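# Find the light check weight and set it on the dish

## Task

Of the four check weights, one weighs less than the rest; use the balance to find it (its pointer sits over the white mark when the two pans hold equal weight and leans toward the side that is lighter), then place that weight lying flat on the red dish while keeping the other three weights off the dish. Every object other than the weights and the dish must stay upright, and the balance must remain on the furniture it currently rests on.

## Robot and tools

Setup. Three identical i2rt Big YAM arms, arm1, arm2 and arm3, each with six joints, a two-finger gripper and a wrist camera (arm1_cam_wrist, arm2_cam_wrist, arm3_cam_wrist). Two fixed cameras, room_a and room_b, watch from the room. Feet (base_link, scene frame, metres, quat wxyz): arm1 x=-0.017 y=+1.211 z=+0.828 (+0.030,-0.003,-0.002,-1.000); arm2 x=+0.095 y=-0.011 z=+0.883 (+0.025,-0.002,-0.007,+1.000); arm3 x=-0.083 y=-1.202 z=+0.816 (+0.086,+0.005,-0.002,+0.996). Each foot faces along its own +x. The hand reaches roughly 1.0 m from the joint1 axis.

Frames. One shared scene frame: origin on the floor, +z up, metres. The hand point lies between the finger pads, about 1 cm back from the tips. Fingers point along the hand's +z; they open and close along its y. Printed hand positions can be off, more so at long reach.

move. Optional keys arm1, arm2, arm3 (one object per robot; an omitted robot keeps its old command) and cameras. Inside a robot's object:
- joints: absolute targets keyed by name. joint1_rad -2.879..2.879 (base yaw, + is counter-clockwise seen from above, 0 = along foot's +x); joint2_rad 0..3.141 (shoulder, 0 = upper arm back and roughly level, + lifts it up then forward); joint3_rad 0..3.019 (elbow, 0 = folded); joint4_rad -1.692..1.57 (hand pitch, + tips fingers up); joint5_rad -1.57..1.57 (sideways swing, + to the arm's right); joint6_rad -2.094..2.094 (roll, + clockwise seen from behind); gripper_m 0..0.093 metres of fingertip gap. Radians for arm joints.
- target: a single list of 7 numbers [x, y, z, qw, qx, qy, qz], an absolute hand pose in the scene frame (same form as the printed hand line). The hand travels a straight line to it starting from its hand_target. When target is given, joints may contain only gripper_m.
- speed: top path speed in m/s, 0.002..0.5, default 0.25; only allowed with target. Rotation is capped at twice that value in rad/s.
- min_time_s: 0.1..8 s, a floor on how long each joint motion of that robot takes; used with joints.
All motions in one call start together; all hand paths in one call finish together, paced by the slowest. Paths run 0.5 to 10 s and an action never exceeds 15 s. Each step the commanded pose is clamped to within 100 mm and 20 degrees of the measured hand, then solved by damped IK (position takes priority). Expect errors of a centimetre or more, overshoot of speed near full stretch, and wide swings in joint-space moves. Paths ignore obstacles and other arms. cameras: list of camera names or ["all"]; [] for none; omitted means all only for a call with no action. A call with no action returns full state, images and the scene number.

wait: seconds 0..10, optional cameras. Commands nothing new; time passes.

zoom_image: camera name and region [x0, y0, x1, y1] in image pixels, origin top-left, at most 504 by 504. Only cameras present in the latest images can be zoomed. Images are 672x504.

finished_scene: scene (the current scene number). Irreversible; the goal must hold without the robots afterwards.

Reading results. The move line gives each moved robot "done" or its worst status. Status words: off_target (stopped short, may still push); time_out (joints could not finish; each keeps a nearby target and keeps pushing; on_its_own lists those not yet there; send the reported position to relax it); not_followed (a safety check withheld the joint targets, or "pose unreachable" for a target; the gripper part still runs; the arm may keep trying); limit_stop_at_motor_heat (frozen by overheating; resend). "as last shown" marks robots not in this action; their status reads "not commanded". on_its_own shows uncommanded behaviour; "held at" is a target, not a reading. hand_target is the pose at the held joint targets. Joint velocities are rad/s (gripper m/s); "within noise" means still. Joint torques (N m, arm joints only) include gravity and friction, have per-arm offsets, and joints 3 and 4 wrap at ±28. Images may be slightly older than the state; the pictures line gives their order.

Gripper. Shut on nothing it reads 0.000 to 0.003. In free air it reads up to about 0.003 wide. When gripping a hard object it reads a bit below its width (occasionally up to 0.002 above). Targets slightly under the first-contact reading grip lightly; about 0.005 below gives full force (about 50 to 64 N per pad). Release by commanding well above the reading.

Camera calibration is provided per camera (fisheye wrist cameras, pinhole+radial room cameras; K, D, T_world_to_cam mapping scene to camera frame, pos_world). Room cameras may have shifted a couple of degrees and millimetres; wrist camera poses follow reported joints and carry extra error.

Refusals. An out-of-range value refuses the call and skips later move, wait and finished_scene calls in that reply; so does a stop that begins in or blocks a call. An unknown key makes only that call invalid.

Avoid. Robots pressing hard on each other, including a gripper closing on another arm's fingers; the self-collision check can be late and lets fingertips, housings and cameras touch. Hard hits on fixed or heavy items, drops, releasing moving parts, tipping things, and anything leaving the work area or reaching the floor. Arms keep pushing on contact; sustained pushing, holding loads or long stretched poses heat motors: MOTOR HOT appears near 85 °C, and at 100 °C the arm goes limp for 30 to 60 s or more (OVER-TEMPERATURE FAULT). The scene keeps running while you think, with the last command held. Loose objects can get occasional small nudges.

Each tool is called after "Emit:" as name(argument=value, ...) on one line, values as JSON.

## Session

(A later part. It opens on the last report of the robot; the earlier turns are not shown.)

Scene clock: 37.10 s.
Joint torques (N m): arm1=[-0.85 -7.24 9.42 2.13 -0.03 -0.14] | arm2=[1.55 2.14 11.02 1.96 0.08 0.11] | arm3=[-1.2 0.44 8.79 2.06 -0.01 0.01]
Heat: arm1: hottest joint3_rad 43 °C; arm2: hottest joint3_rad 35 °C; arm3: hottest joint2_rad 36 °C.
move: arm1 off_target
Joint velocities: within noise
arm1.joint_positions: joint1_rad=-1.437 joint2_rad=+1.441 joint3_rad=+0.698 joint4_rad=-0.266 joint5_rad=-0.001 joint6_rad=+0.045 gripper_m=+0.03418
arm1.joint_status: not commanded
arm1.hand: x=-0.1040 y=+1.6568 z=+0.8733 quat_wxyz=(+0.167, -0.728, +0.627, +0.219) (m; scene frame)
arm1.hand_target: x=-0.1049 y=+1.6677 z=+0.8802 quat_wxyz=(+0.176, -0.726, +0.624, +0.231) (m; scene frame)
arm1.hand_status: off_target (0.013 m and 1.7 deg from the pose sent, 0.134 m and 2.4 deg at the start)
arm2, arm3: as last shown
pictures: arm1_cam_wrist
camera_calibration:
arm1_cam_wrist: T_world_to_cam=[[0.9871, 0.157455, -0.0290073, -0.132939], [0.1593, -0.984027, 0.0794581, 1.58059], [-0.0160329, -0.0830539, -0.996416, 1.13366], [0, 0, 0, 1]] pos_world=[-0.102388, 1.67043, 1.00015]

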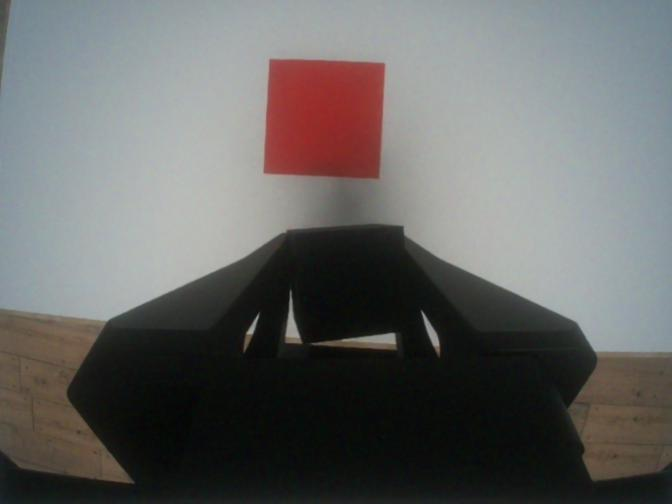

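Emit:
move(arm1={"target":[-0.139,1.762,0.728,0.167,-0.7285,0.626,0.223],"speed":0.15}, cameras=["arm1_cam_wrist","room_a","room_b"])

Emit:
zoom_image(camera="room_a", region=[90, 270, 180, 360])

Emit:
zoom_image(camera="room_b", region=[560, 180, 640, 260])

Scene clock: 40.43 s.
Joint torques (N m): arm1=[0.97 -11.52 8.54 1.95 0.16 0.02] | arm2=[1.32 2.26 10.93 1.96 0.05 0.12] | arm3=[-1.2 0.38 8.8 2.06 0 0.01]
Heat: arm1: hottest joint3_rad 43 °C; arm2: hottest joint3_rad 35 °C; arm3: hottest joint2_rad 36 °C.
move: arm1 off_target
Joint velocities: within noise
arm1.joint_positions: joint1_rad=-1.425 joint2_rad=+2.000 joint3_rad=+0.909 joint4_rad=+0.039 joint5_rad=+0.004 joint6_rad=+0.051 gripper_m=+0.03418
arm1.joint_status: not commanded
arm1.hand: x=-0.1272 y=+1.7403 z=+0.7189 quat_wxyz=(+0.154, -0.734, +0.630, +0.203) (m; scene frame)
arm1.hand_target: x=-0.1390 y=+1.7610 z=+0.7289 quat_wxyz=(+0.167, -0.729, +0.626, +0.223) (m; scene frame)
arm1.hand_status: off_target (0.026 m and 2.8 deg from the pose sent, 0.183 m and 0.4 deg at the start)
arm2, arm3: as last shown
pictures: arm1_cam_wrist, room_a, room_b
camera_calibration:
arm1_cam_wrist: T_world_to_cam=[[0.986711, 0.16041, -0.0258902, -0.135074], [0.162383, -0.979169, 0.121899, 1.64005], [-0.00579698, -0.124483, -0.992205, 1.05676], [0, 0, 0, 1]] pos_world=[-0.12691, 1.7591, 0.8451]

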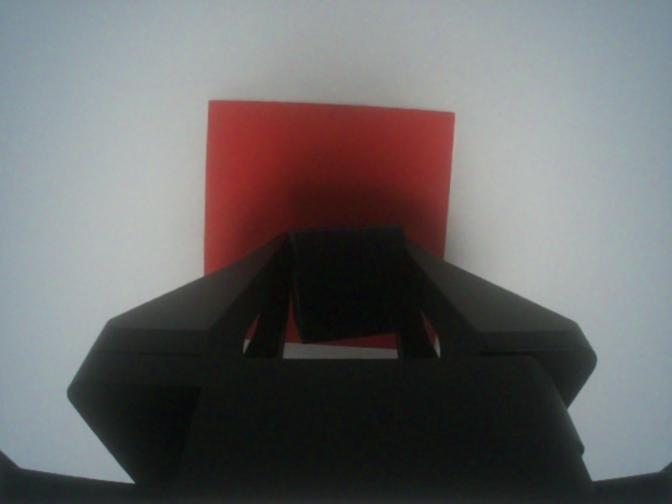

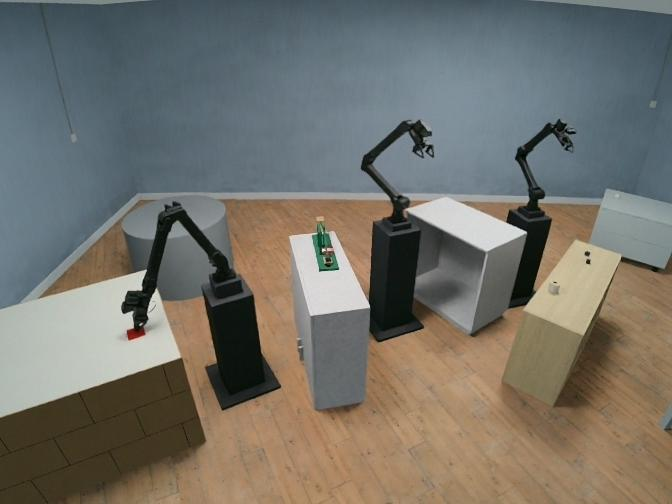

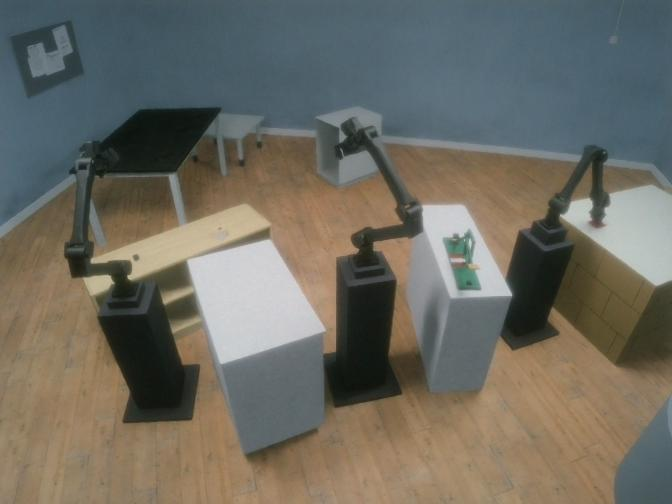

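Scaled by 5.600 from the camera's 672x504 image, which has a finer 960x720 frame.

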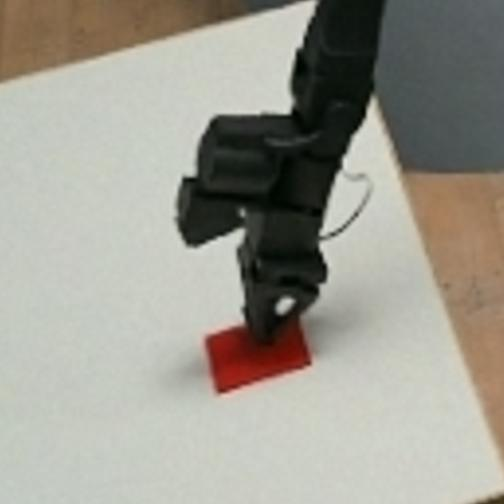

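Scaled by 6.300 from the camera's 672x504 image, which has a finer 960x720 frame.

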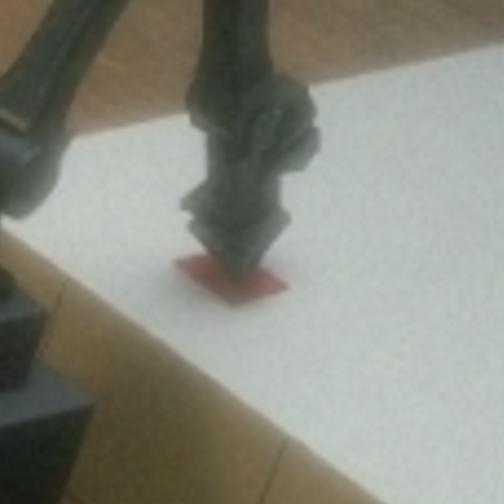

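Emit:
zoom_image(camera="arm1_cam_wrist", region=[190, 90, 470, 370])

Scaled by 1.800 from the camera's 672x504 image, which has a finer 960x720 frame.

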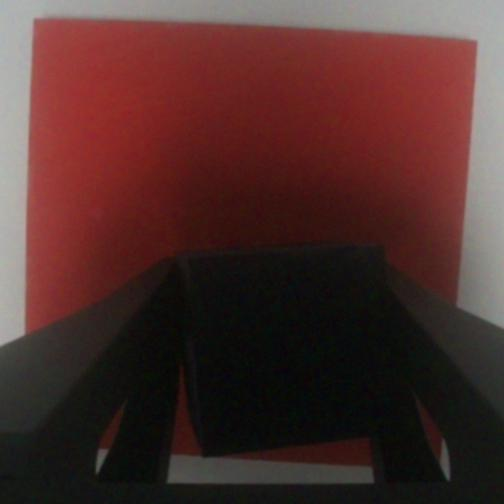

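Emit:
move(arm1={"target":[-0.143,1.768,0.716,0.167,-0.7285,0.626,0.223],"speed":0.05}, cameras=["arm1_cam_wrist"])

Emit:
zoom_image(camera="arm1_cam_wrist", region=[190, 90, 470, 370])

Scene clock: 42.73 s.
Joint torques (N m): arm1=[0.97 -10.58 8.49 1.99 0.11 0.05] | arm2=[1.55 2.14 10.96 1.91 0.06 0.11] | arm3=[-1.03 0.5 8.83 2.06 0 0.01]
Heat: arm1: hottest joint3_rad 43 °C; arm2: hottest joint3_rad 36 °C; arm3: hottest joint2_rad 36 °C.
move: arm1 off_target
Joint velocities: within noise
arm1.joint_positions: joint1_rad=-1.420 joint2_rad=+2.031 joint3_rad=+0.933 joint4_rad=+0.056 joint5_rad=+0.008 joint6_rad=+0.055 gripper_m=+0.03418
arm1.joint_status: not commanded
arm1.hand: x=-0.1313 y=+1.7489 z=+0.7118 quat_wxyz=(+0.158, -0.733, +0.629, +0.206) (m; scene frame)
arm1.hand_target: x=-0.1429 y=+1.7671 z=+0.7167 quat_wxyz=(+0.167, -0.728, +0.626, +0.223) (m; scene frame)
arm1.hand_status: off_target (0.023 m and 2.3 deg from the pose sent, 0.032 m and 2.8 deg at the start)
arm2, arm3: as last shown
pictures: arm1_cam_wrist
camera_calibration:
arm1_cam_wrist: T_world_to_cam=[[0.986773, 0.160204, -0.0247882, -0.132945], [0.161988, -0.980375, 0.112363, 1.65885], [-0.00630066, -0.114892, -0.993358, 1.03477], [0, 0, 0, 1]] pos_world=[-0.131009, 1.76648, 0.838211]

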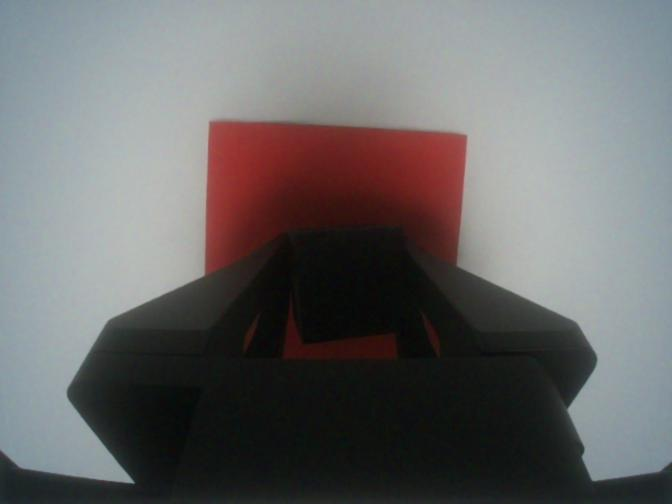

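Scaled by 1.800 from the camera's 672x504 image, which has a finer 960x720 frame.

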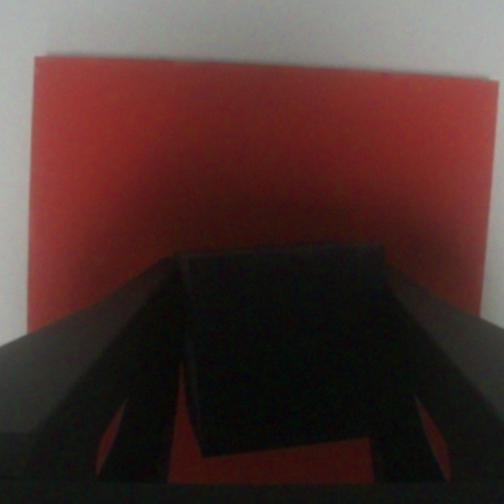

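Emit:
move(arm1={"target":[-0.143,1.766,0.706,0.165,-0.729,0.627,0.221],"speed":0.05}, cameras=["arm1_cam_wrist"])

Emit:
zoom_image(camera="arm1_cam_wrist", region=[190, 90, 470, 370])

Scene clock: 44.03 s.
Joint torques (N m): arm1=[1.08 -9.64 8.5 1.81 0.1 0.07] | arm2=[1.26 2.14 10.99 1.92 0.08 0.11] | arm3=[-1.32 0.44 8.8 2.07 -0.01 0.01]
Heat: arm1: hottest joint3_rad 43 °C; arm2: hottest joint3_rad 36 °C; arm3: hottest joint3_rad 37 °C.
move: arm1 off_target
Joint velocities: within noise
arm1.joint_positions: joint1_rad=-1.419 joint2_rad=+2.036 joint3_rad=+0.933 joint4_rad=+0.075 joint5_rad=+0.009 joint6_rad=+0.056 gripper_m=+0.03418
arm1.joint_status: not commanded
arm1.hand: x=-0.1318 y=+1.7513 z=+0.7111 quat_wxyz=(+0.162, -0.731, +0.628, +0.211) (m; scene frame)
arm1.hand_target: x=-0.1430 y=+1.7650 z=+0.7065 quat_wxyz=(+0.165, -0.729, +0.627, +0.221) (m; scene frame)
arm1.hand_status: off_target (0.019 m and 1.2 deg from the pose sent, 0.022 m and 1.9 deg at the start)
arm2, arm3: as last shown
pictures: arm1_cam_wrist
camera_calibration:
arm1_cam_wrist: T_world_to_cam=[[0.98687, 0.159604, -0.0247907, -0.131829], [0.161299, -0.981844, 0.0998237, 1.67281], [-0.00840839, -0.102512, -0.994696, 1.01335], [0, 0, 0, 1]] pos_world=[-0.131204, 1.76736, 0.837725]

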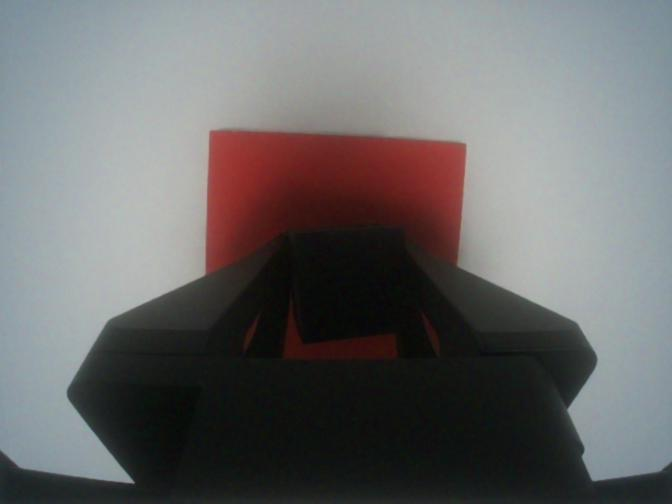

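Scaled by 1.800 from the camera's 672x504 image, which has a finer 960x720 frame.

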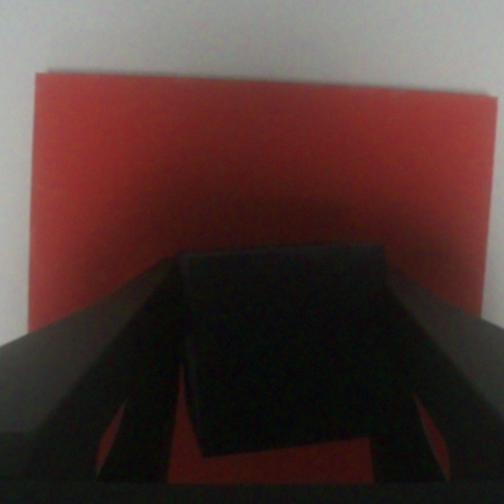

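Emit:
move(arm1={"target":[-0.143,1.764,0.696,0.163,-0.73,0.628,0.218],"speed":0.05}, cameras=["arm1_cam_wrist","room_a"])

Emit:
zoom_image(camera="arm1_cam_wrist", region=[190, 90, 470, 370])

Emit:
zoom_image(camera="room_a", region=[110, 300, 170, 360])

Scene clock: 45.27 s.
Joint torques (N m): arm1=[0.67 -9.05 8.21 1.88 -0.01 0.04] | arm2=[1.44 2.2 10.93 1.98 0.07 0.11] | arm3=[-1.14 0.32 8.77 2.07 -0.01 0.02]
Heat: arm1: hottest joint3_rad 43 °C; arm2: hottest joint3_rad 36 °C; arm3: hottest joint3_rad 37 °C.
move: arm1 off_target
Joint velocities: within noise
arm1.joint_positions: joint1_rad=-1.419 joint2_rad=+2.044 joint3_rad=+0.938 joint4_rad=+0.090 joint5_rad=+0.012 joint6_rad=+0.056 gripper_m=+0.03418
arm1.joint_status: not commanded
arm1.hand: x=-0.1324 y=+1.7556 z=+0.7105 quat_wxyz=(+0.167, -0.730, +0.627, +0.215) (m; scene frame)
arm1.hand_target: x=-0.1427 y=+1.7628 z=+0.6964 quat_wxyz=(+0.163, -0.730, +0.628, +0.218) (m; scene frame)
arm1.hand_status: off_target (0.020 m and 0.6 deg from the pose sent, 0.023 m and 0.8 deg at the start)
arm2, arm3: as last shown
pictures: arm1_cam_wrist, room_a
camera_calibration:
arm1_cam_wrist: T_world_to_cam=[[0.987076, 0.158612, -0.0228726, -0.131485], [0.160015, -0.983291, 0.0867982, 1.68878], [-0.00872314, -0.0893364, -0.995963, 0.990829], [0, 0, 0, 1]] pos_world=[-0.131802, 1.76994, 0.837239]

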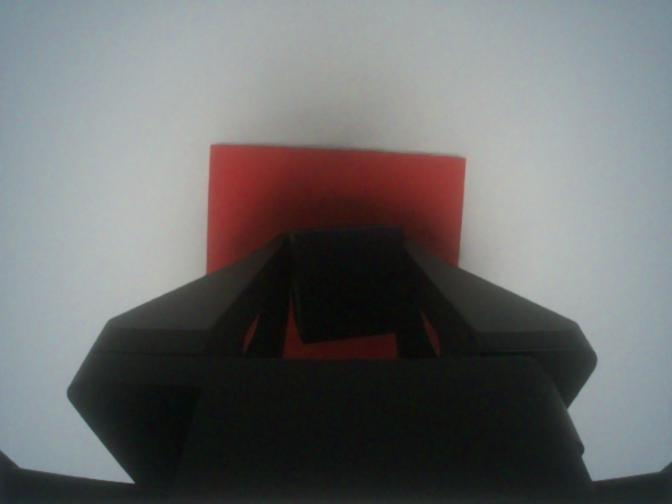

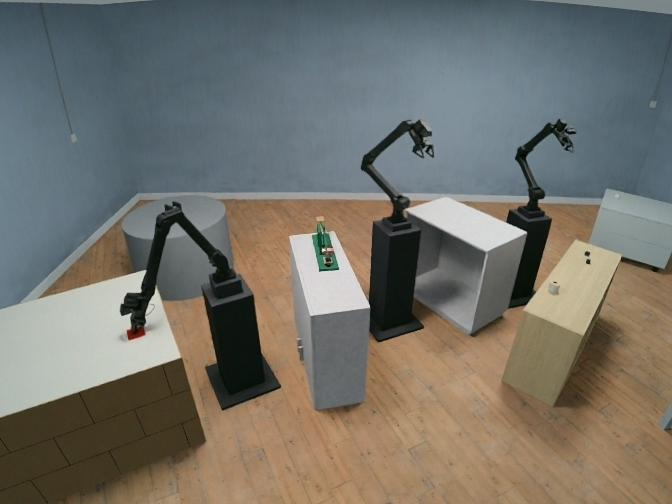

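Scaled by 1.800 from the camera's 672x504 image, which has a finer 960x720 frame.

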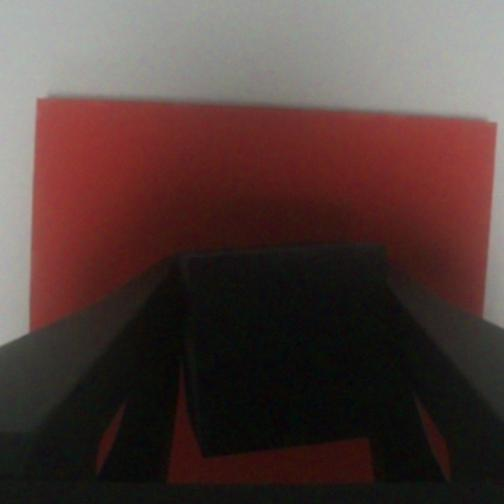

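Scaled by 8.400 from the camera's 672x504 image, which has a finer 960x720 frame.

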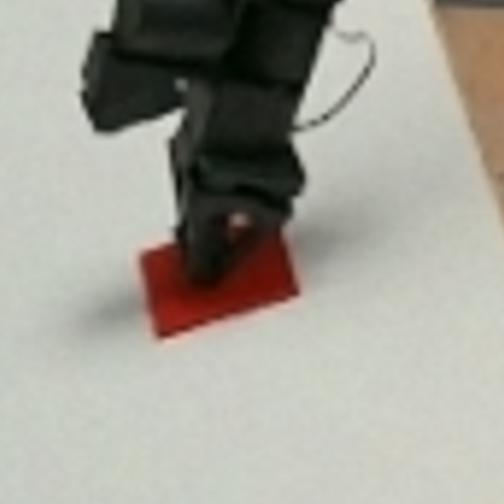

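Emit:
move(arm1={"target":[-0.135,1.759,0.708,0.165,-0.73,0.627,0.217],"speed":0.05,"joints":{"gripper_m":0.06}}, cameras=["arm1_cam_wrist"])

Emit:
zoom_image(camera="arm1_cam_wrist", region=[190, 90, 470, 370])

Scene clock: 46.60 s.
Joint torques (N m): arm1=[-0.67 -11.52 6.13 1.16 0.12 -0.08] | arm2=[1.38 2.08 10.97 1.98 0.07 0.1] | arm3=[-1.08 0.56 8.79 2.07 -0.01 0.02]
Heat: arm1: hottest joint3_rad 43 °C; arm2: hottest joint3_rad 36 °C; arm3: hottest joint3_rad 37 °C.
move: arm1 done
Joint velocities: within noise
arm1.joint_positions: joint1_rad=-1.411 joint2_rad=+2.045 joint3_rad=+0.942 joint4_rad=+0.093 joint5_rad=+0.006 joint6_rad=+0.056 gripper_m=+0.05991
arm1.joint_status: all done
arm1.hand: x=-0.1386 y=+1.7566 z=+0.7115 quat_wxyz=(+0.165, -0.732, +0.623, +0.220) (m; scene frame)
arm1.hand_target: x=-0.1350 y=+1.7589 z=+0.7080 quat_wxyz=(+0.165, -0.730, +0.627, +0.217) (m; scene frame)
arm1.hand_status: done (0.006 m and 0.6 deg from the pose sent, 0.005 m and 0.3 deg at the start)
arm2.joint_positions: joint1_rad=+0.482 joint2_rad=+0.585 joint3_rad=+1.357 joint4_rad=-1.462 joint5_rad=+0.226 joint6_rad=+0.023 gripper_m=+0.09396
arm2.joint_status: not commanded
arm2.hand: x=-0.1095 y=-0.0683 z=+1.3892 quat_wxyz=(-0.010, +0.891, +0.138, -0.433) (m; scene frame)
arm2.hand_target: x=-0.1075 y=-0.0675 z=+1.4001 quat_wxyz=(-0.007, +0.885, +0.136, -0.444) (m; scene frame)
arm2.hand_status: not commanded
arm3.joint_positions: joint1_rad=-0.065 joint2_rad=+0.649 joint3_rad=+1.390 joint4_rad=-1.161 joint5_rad=-0.034 joint6_rad=-0.702 gripper_m=+0.09396
arm3.joint_status: not commanded
arm3.hand: x=-0.3410 y=-1.1470 z=+1.3892 quat_wxyz=(-0.236, +0.811, +0.203, -0.495) (m; scene frame)
arm3.hand_target: x=-0.3379 y=-1.1478 z=+1.4005 quat_wxyz=(-0.241, +0.805, +0.201, -0.504) (m; scene frame)
arm3.hand_status: not commanded
pictures: arm1_cam_wrist
camera_calibration:
arm1_cam_wrist: T_world_to_cam=[[0.984977, 0.170283, -0.028714, -0.142161], [0.172094, -0.981693, 0.0816267, 1.69321], [-0.0142887, -0.0853419, -0.996249, 0.98433], [0, 0, 0, 1]] pos_world=[-0.137302, 1.77043, 0.838344]

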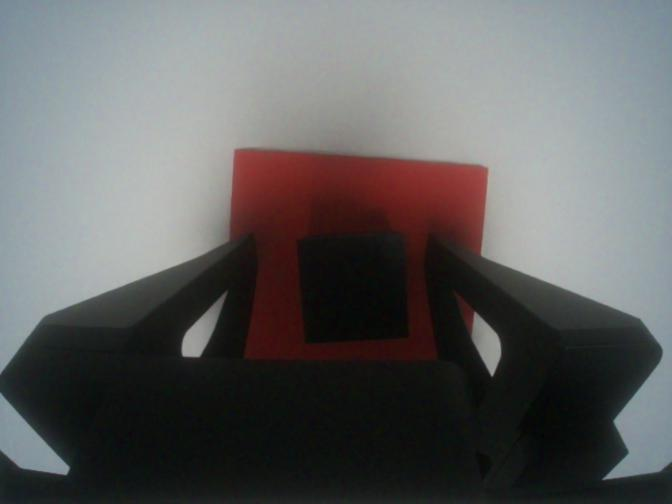

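Scaled by 1.800 from the camera's 672x504 image, which has a finer 960x720 frame.

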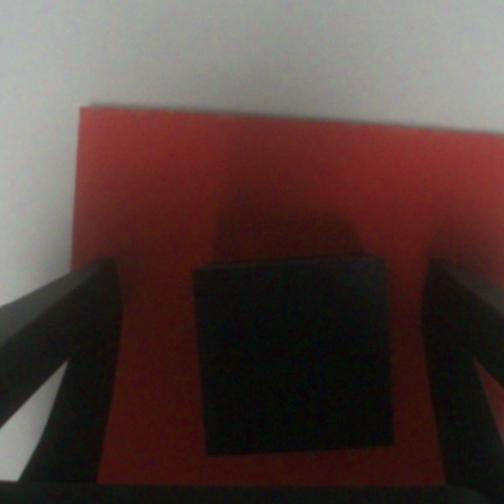

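Emit:
move(arm1={"target":[-0.121,1.695,0.82,0.165,-0.73,0.627,0.217],"speed":0.15}, cameras=["arm1_cam_wrist","room_a"])

Emit:
zoom_image(camera="arm1_cam_wrist", region=[190, 40, 470, 250])

Emit:
zoom_image(camera="room_a", region=[100, 290, 180, 360])

Scene clock: 48.47 s.
Joint torques (N m): arm1=[-0.62 -10.7 7.08 1.09 0.14 -0.07] | arm2=[1.38 2.26 10.97 1.92 0.07 0.11] | arm3=[-1.03 0.5 8.79 2.09 -0.01 0.02]
Heat: arm1: hottest joint3_rad 43 °C; arm2: hottest joint3_rad 36 °C; arm3: hottest joint3_rad 37 °C.
move: arm1 off_target
Joint velocities: within noise
arm1.joint_positions: joint1_rad=-1.411 joint2_rad=+1.685 joint3_rad=+0.767 joint4_rad=-0.116 joint5_rad=+0.007 joint6_rad=+0.056 gripper_m=+0.05993
arm1.joint_status: not commanded
arm1.hand: x=-0.1229 y=+1.6908 z=+0.8089 quat_wxyz=(+0.158, -0.735, +0.625, +0.210) (m; scene frame)
arm1.hand_target: x=-0.1210 y=+1.6949 z=+0.8198 quat_wxyz=(+0.165, -0.730, +0.627, +0.217) (m; scene frame)
arm1.hand_status: off_target (0.012 m and 1.2 deg from the pose sent, 0.126 m and 0.6 deg at the start)
arm2, arm3: as last shown
pictures: arm1_cam_wrist, room_a
camera_calibration:
arm1_cam_wrist: T_world_to_cam=[[0.985179, 0.169415, -0.0268654, -0.143641], [0.171321, -0.979584, 0.105183, 1.59518], [-0.00849722, -0.108227, -0.99409, 1.11365], [0, 0, 0, 1]] pos_world=[-0.122313, 1.70747, 0.935419]

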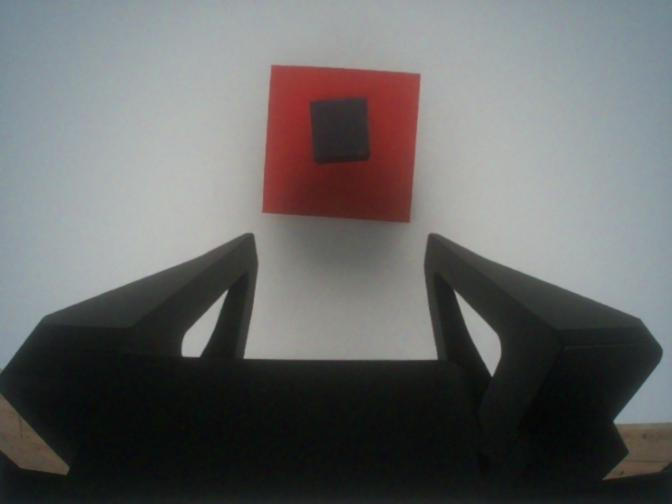

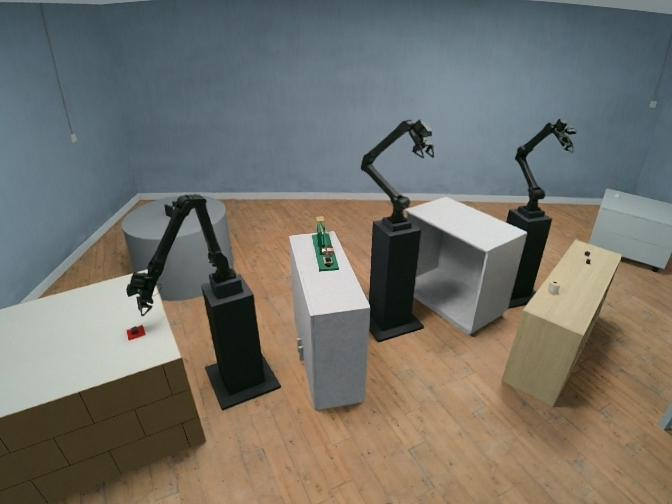

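Scaled by 1.800 from the camera's 672x504 image, which has a finer 960x720 frame.

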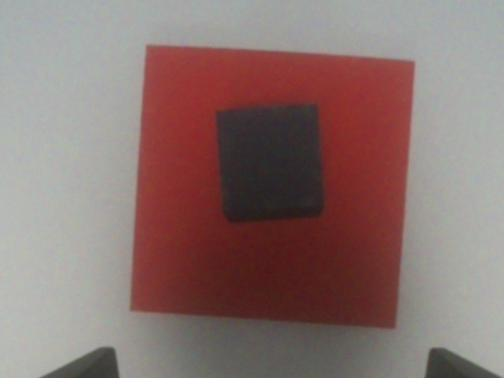

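Scaled by 6.300 from the camera's 672x504 image, which has a finer 960x720 frame.

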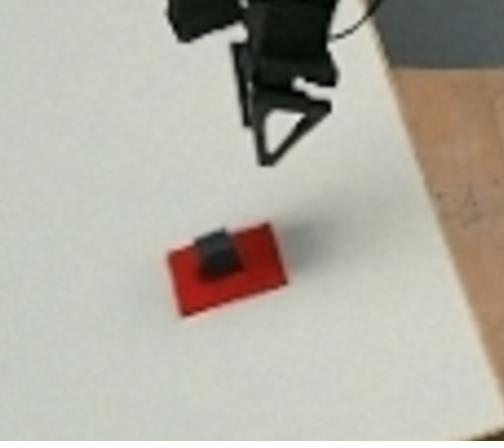

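Placed flat on the dish, and the balance is standing.

Emit:
finished_scene(scene=1)

The scene is finished: the task was done.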